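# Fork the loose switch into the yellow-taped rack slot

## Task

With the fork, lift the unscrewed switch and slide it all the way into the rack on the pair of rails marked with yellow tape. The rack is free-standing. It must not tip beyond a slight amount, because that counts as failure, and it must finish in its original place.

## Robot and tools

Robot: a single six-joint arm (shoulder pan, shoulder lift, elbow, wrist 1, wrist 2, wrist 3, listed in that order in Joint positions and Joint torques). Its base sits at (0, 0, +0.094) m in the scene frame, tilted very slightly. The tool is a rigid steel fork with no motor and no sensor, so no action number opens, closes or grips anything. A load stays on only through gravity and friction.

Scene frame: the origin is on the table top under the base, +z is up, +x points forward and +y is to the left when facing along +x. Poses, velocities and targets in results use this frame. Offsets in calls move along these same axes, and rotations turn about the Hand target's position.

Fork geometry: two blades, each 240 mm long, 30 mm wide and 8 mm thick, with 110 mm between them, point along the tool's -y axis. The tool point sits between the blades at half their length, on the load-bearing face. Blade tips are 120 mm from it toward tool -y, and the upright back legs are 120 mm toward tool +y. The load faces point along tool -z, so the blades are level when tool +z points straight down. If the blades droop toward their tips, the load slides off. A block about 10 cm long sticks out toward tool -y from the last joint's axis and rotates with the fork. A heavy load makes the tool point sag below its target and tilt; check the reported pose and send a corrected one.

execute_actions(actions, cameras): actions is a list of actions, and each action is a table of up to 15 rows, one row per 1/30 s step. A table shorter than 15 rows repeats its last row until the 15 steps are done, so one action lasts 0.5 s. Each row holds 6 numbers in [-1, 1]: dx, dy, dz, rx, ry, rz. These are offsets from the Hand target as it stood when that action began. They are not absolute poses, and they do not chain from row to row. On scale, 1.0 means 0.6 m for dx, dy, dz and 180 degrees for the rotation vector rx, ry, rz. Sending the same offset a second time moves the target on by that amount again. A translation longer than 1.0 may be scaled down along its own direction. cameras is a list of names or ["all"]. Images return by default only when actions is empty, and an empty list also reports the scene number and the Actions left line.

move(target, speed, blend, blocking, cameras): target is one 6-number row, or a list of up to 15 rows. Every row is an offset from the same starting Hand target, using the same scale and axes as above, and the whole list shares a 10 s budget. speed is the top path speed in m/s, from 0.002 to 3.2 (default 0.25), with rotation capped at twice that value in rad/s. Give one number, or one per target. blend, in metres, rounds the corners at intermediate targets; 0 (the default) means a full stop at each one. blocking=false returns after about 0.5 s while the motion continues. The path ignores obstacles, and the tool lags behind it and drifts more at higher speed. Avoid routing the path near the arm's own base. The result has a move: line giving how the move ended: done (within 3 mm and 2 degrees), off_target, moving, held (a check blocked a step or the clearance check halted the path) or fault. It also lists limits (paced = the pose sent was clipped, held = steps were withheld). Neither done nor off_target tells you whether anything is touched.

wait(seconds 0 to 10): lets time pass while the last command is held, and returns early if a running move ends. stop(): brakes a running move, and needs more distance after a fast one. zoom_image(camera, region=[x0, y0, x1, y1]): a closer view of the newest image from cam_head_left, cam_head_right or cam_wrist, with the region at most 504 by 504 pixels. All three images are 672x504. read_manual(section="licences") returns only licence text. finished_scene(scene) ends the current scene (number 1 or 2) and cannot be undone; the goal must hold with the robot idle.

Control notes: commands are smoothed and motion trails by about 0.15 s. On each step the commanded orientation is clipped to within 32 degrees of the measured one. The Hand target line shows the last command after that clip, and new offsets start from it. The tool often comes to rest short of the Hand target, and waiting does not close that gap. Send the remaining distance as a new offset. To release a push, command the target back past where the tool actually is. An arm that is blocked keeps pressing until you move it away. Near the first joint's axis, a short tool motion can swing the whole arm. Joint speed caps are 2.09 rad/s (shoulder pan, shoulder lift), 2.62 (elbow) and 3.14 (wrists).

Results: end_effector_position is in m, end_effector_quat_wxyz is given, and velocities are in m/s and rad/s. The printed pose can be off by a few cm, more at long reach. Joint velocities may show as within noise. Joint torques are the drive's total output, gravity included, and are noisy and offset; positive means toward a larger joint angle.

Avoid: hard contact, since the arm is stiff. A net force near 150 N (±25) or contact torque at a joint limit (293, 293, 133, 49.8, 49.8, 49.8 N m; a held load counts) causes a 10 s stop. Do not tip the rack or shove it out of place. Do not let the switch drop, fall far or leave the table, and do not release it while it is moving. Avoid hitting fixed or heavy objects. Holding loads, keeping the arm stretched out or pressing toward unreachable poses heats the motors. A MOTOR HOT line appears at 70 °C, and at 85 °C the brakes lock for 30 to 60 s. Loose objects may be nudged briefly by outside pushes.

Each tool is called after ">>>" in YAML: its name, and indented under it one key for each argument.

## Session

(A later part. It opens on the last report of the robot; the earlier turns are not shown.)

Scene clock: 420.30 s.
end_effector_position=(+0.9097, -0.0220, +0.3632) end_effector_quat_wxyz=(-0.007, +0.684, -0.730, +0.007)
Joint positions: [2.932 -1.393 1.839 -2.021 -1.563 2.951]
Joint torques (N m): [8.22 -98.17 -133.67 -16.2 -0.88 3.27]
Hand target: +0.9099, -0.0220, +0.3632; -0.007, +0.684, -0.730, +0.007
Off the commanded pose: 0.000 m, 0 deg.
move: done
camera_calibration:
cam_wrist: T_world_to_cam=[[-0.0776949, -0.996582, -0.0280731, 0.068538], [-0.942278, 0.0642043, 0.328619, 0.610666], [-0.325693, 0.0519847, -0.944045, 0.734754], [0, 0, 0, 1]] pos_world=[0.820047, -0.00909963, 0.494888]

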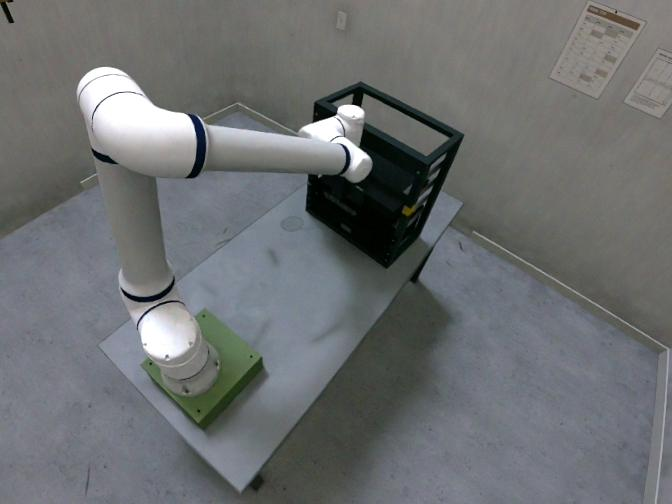

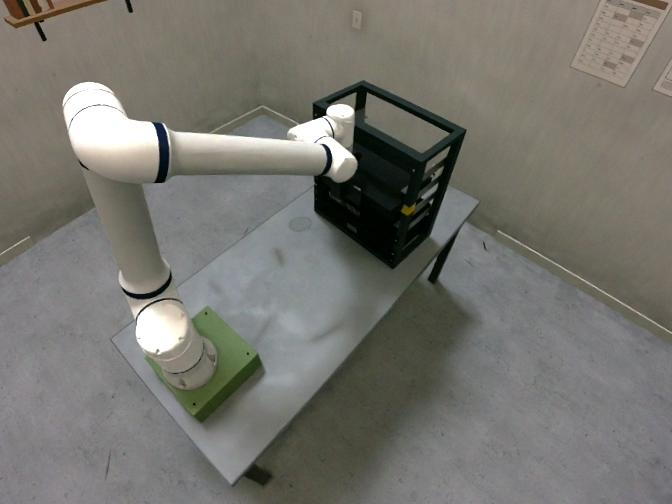

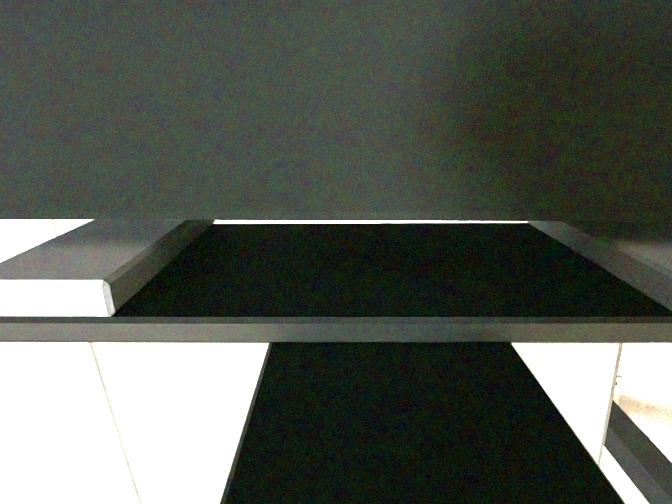

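>>> move:
  target:
    - [0, 0, -0.0535, 0, 0, 0]
    - [-0.1247, 0.0084, -0.0535, 0, 0, 0]
    - [-0.1247, 0.0084, -0.004, 0, 0, 0]
    - [-0.005, 0.0003, -0.004, 0, 0, 0]
  speed: [0.04, 0.15, 0.04, 0.07]
  cameras: ["all"]

>>> zoom_image:
  camera: "cam_head_right"
  region: [270, 70, 470, 270]

>>> zoom_image:
  camera: "cam_head_left"
  region: [270, 70, 470, 270]

Scene clock: 436.50 s.
end_effector_position=(+0.9068, -0.0218, +0.3609) end_effector_quat_wxyz=(-0.007, +0.684, -0.730, +0.007)
Joint positions: [2.931 -1.396 1.847 -2.027 -1.563 2.95]
Joint torques (N m): [11.03 -98.29 -136.92 -19.15 -0.29 3.38]
Hand target: +0.9069, -0.0218, +0.3608; -0.007, +0.684, -0.730, +0.007
Off the commanded pose: 0.000 m, 0 deg.
move: done
camera_calibration:
cam_wrist: T_world_to_cam=[[-0.0776949, -0.996582, -0.0280731, 0.0683372], [-0.942278, 0.0642043, 0.328619, 0.608622], [-0.325693, 0.0519847, -0.944045, 0.731506], [0, 0, 0, 1]] pos_world=[0.817047, -0.00899963, 0.492488]

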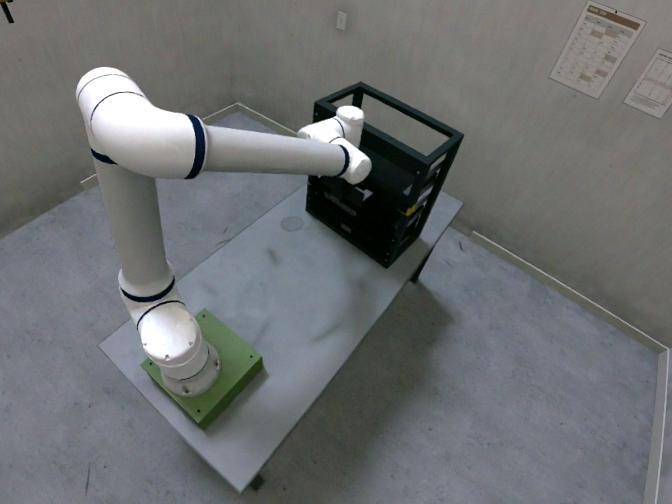

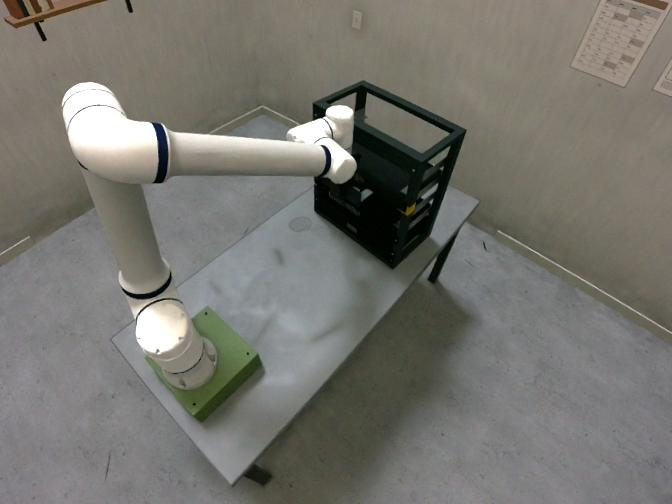

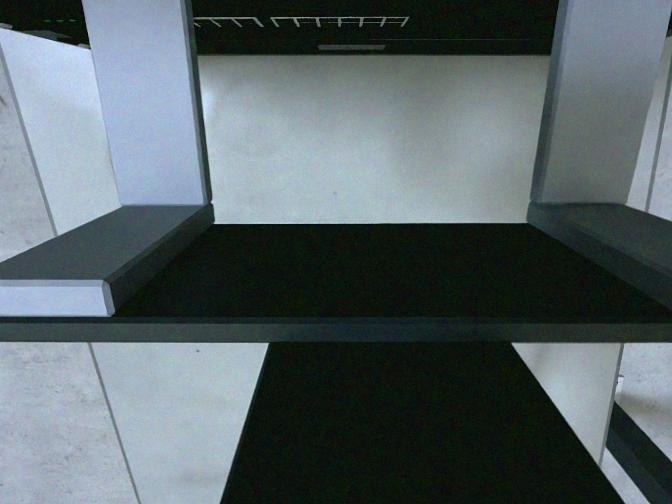

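Scaled by 2.520.

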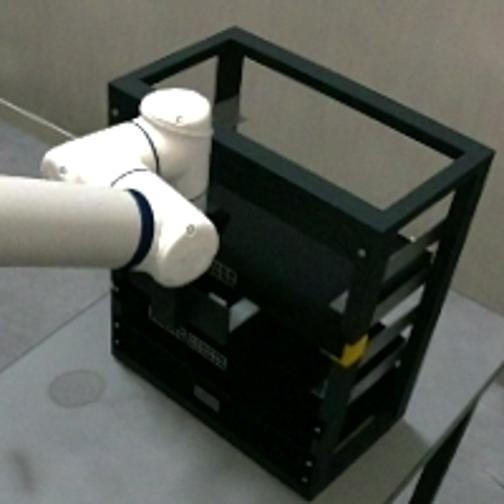

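Scaled by 2.520.

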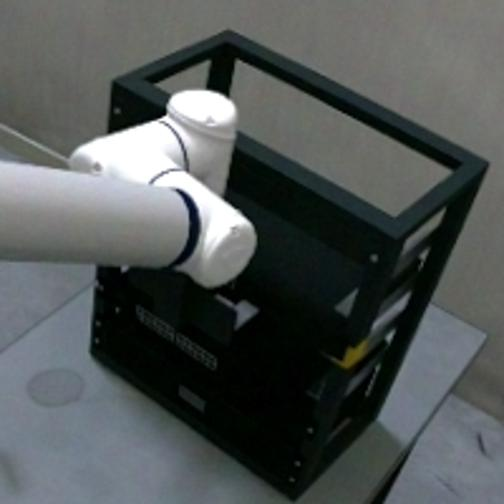

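>>> move:
  target:
    - [0, 0, -0.05, 0, 0, 0]
    - [-0.449, 0.0302, -0.05, 0, 0, 0]
    - [-0.5232, 0.3197, 0.1487, -0.037, -0.5487, 0]
  speed: [0.04, 0.25, 0.5]
  blend: [0, 0.03, 0]
  cameras: ["all"]

>>> zoom_image:
  camera: "cam_wrist"
  region: [190, 0, 560, 220]

>>> move:
  target: [0, -0.56, 0.0, 0, 0, 0]
  speed: 0.5
  cameras: ["cam_wrist"]

>>> zoom_image:
  camera: "cam_wrist"
  region: [190, 0, 560, 220]

Scene clock: 451.27 s.
end_effector_position=(+0.5930, +0.1700, +0.4500) end_effector_quat_wxyz=(+0.523, -0.440, +0.469, -0.560)
Joint positions: [3.214 -0.721 2.482 -5.065 -1.662 3.13]
Joint torques (N m): [9.08 -59.55 -6.45 -8.32 -2.16 -2.23]
Hand target: +0.5930, +0.1700, +0.4501; +0.523, -0.439, +0.468, -0.560
Off the commanded pose: 0.000 m, 0 deg.
move: done
camera_calibration:
cam_wrist: T_world_to_cam=[[-0.0378971, -0.999264, -0.00592508, 0.20456], [-0.176964, 0.0125467, -0.984137, 0.417049], [0.983487, -0.0362474, -0.177309, -0.402876], [0, 0, 0, 1]] pos_world=[0.477778, 0.184574, 0.340212]

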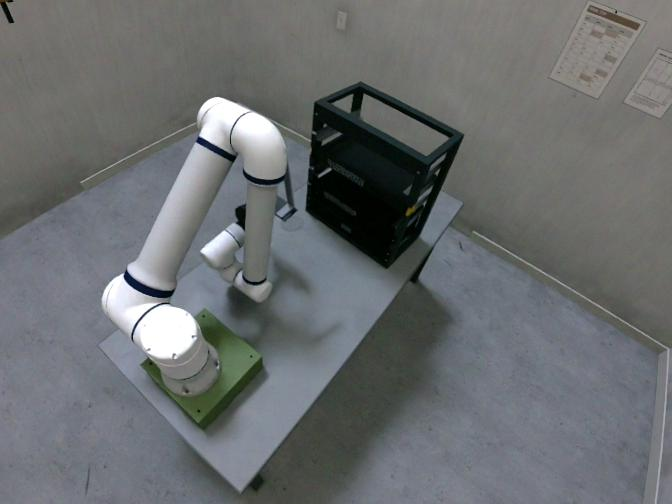

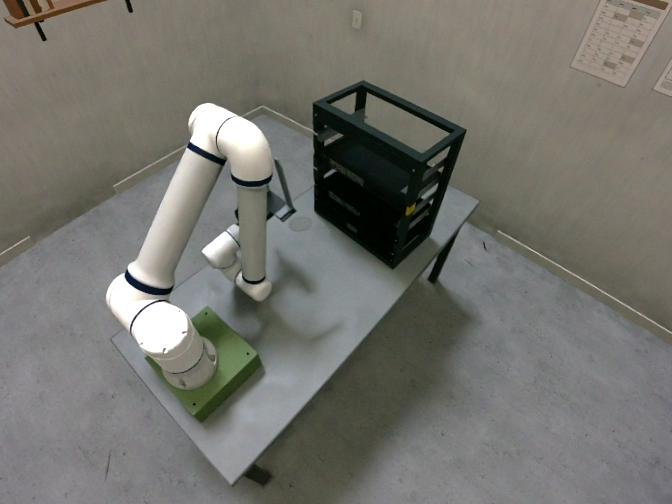

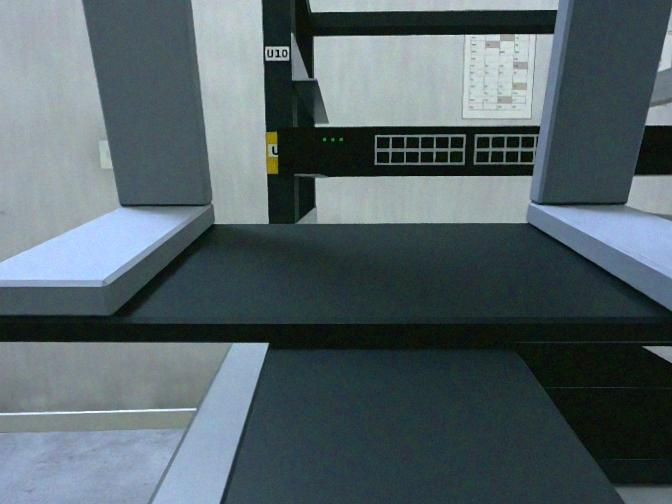

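Scaled by 1.362.

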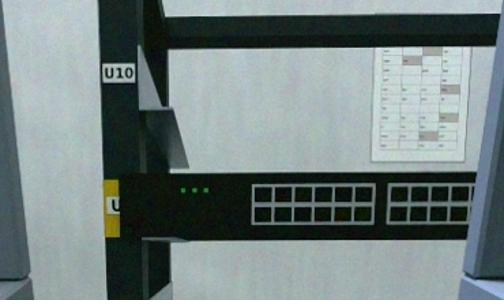

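Scene clock: 452.87 s.
end_effector_position=(+0.5930, -0.1659, +0.4501) end_effector_quat_wxyz=(+0.523, -0.439, +0.468, -0.560)
Joint positions: [2.251 -0.716 2.496 -5.171 -0.717 3.335]
Joint torques (N m): [-21.92 -83.29 -0.95 -0.09 0.57 3.45]
Hand target: +0.5930, -0.1660, +0.4501; +0.523, -0.439, +0.468, -0.560
Off the commanded pose: 0.000 m, 0 deg.
move: done
camera_calibration:
cam_wrist: T_world_to_cam=[[-0.0381072, -0.999256, -0.00601085, -0.130962], [-0.176551, 0.0126532, -0.98421, 0.421106], [0.983554, -0.0364443, -0.176902, -0.415251], [0, 0, 0, 1]] pos_world=[0.477777, -0.151326, 0.340211]
Images, in order (width x height): cam_wrist 672x504.

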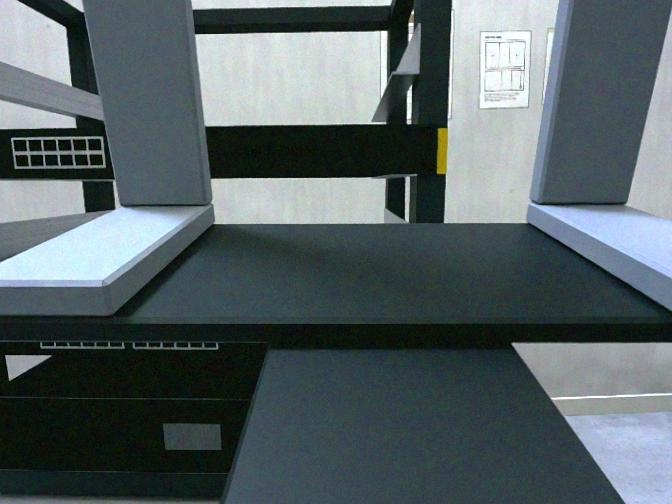

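Scaled by 1.362.

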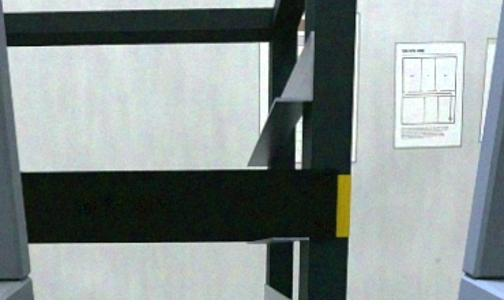

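>>> zoom_image:
  camera: "cam_wrist"
  region: [370, 100, 470, 200]

>>> zoom_image:
  camera: "cam_head_right"
  region: [370, 170, 440, 240]

>>> zoom_image:
  camera: "cam_head_left"
  region: [300, 90, 440, 230]

Scaled by 5.040.

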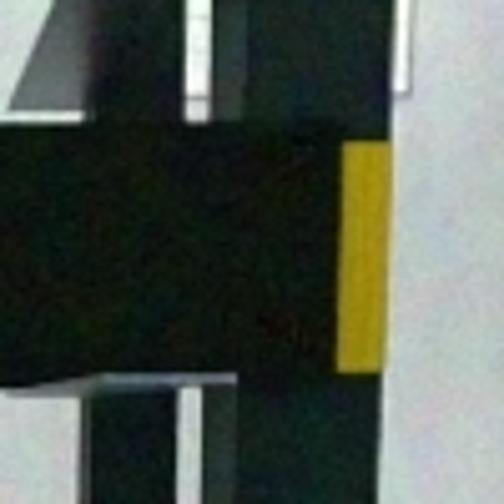

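This scene's latest camera images include none from cam_head_right. They are from: cam_wrist. cam_head_right's image comes with the result of a call that names it in "cameras".

This scene's latest camera images include none from cam_head_left. They are from: cam_wrist. cam_head_left's image comes with the result of a call that names it in "cameras".

>>> move:
  target:
    - [0.0742, 0.2705, -0.1985, 0.037, 0.5487, 0]
    - [0.515, 0.2408, -0.1985, 0.037, 0.5487, 0]
    - [0.515, 0.2408, -0.1488, 0.037, 0.5487, 0]
    - [0.535, 0.2395, -0.1488, 0.037, 0.5487, 0]
    - [0.535, 0.2395, -0.1985, 0.037, 0.5487, 0]
  speed: [0.55, 0.25, 0.04, 0.03, 0.04]
  blend: [0.005, 0, 0, 0, 0]

Scene clock: 508.67 s.
end_effector_position=(+0.9140, -0.0223, +0.3312) end_effector_quat_wxyz=(-0.007, +0.684, -0.730, +0.007)
Joint positions: [2.933 -1.362 1.865 -2.077 -1.563 2.952]
Joint torques (N m): [9.39 -64.63 -68.98 -10.58 2.13 3.28]
Hand target: +0.9140, -0.0223, +0.3310; -0.007, +0.684, -0.730, +0.007
Off the commanded pose: 0.000 m, 0 deg.
move: done

>>> move:
  target: [-0.4575, 0.031, 0.0, 0, 0, 0]
  speed: 0.3
  cameras: ["cam_head_right", "cam_head_left"]

>>> zoom_image:
  camera: "cam_head_right"
  region: [300, 70, 480, 270]

Scene clock: 512.43 s.
end_effector_position=(+0.6397, -0.0037, +0.3309) end_effector_quat_wxyz=(-0.007, +0.684, -0.730, +0.007)
Joint positions: [2.824 -1.845 2.321 -2.051 -1.562 2.843]
Joint torques (N m): [-21.77 -43.16 -69.09 -5.31 2.16 -2.22]
Hand target: +0.6395, -0.0037, +0.3310; -0.007, +0.684, -0.730, +0.007
Off the commanded pose: 0.000 m, 0 deg.
move: done
Images, in order (width x height): cam_head_left 672x504, cam_head_right 672x504.

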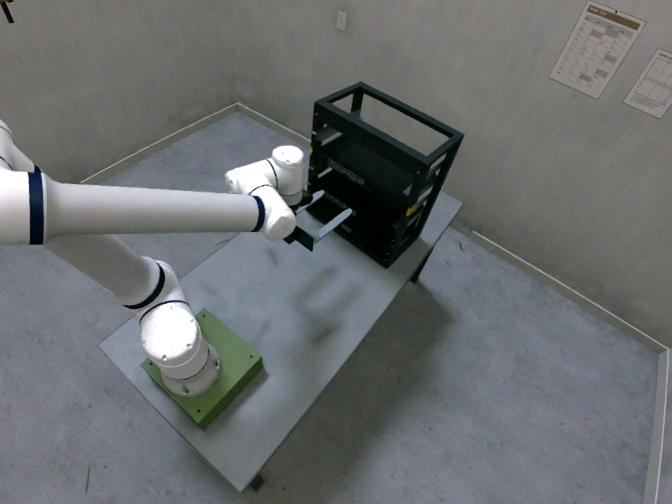

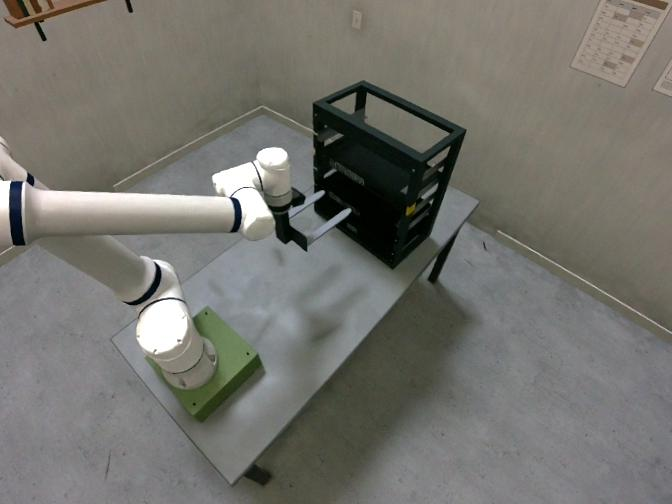

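Scaled by 2.520.

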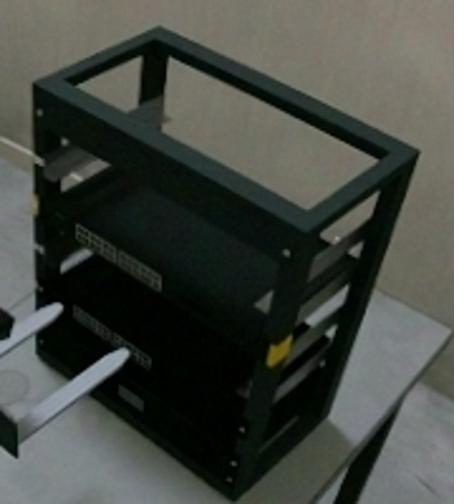

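>>> finished_scene:
  scene: 1

The scene is finished: the task was done.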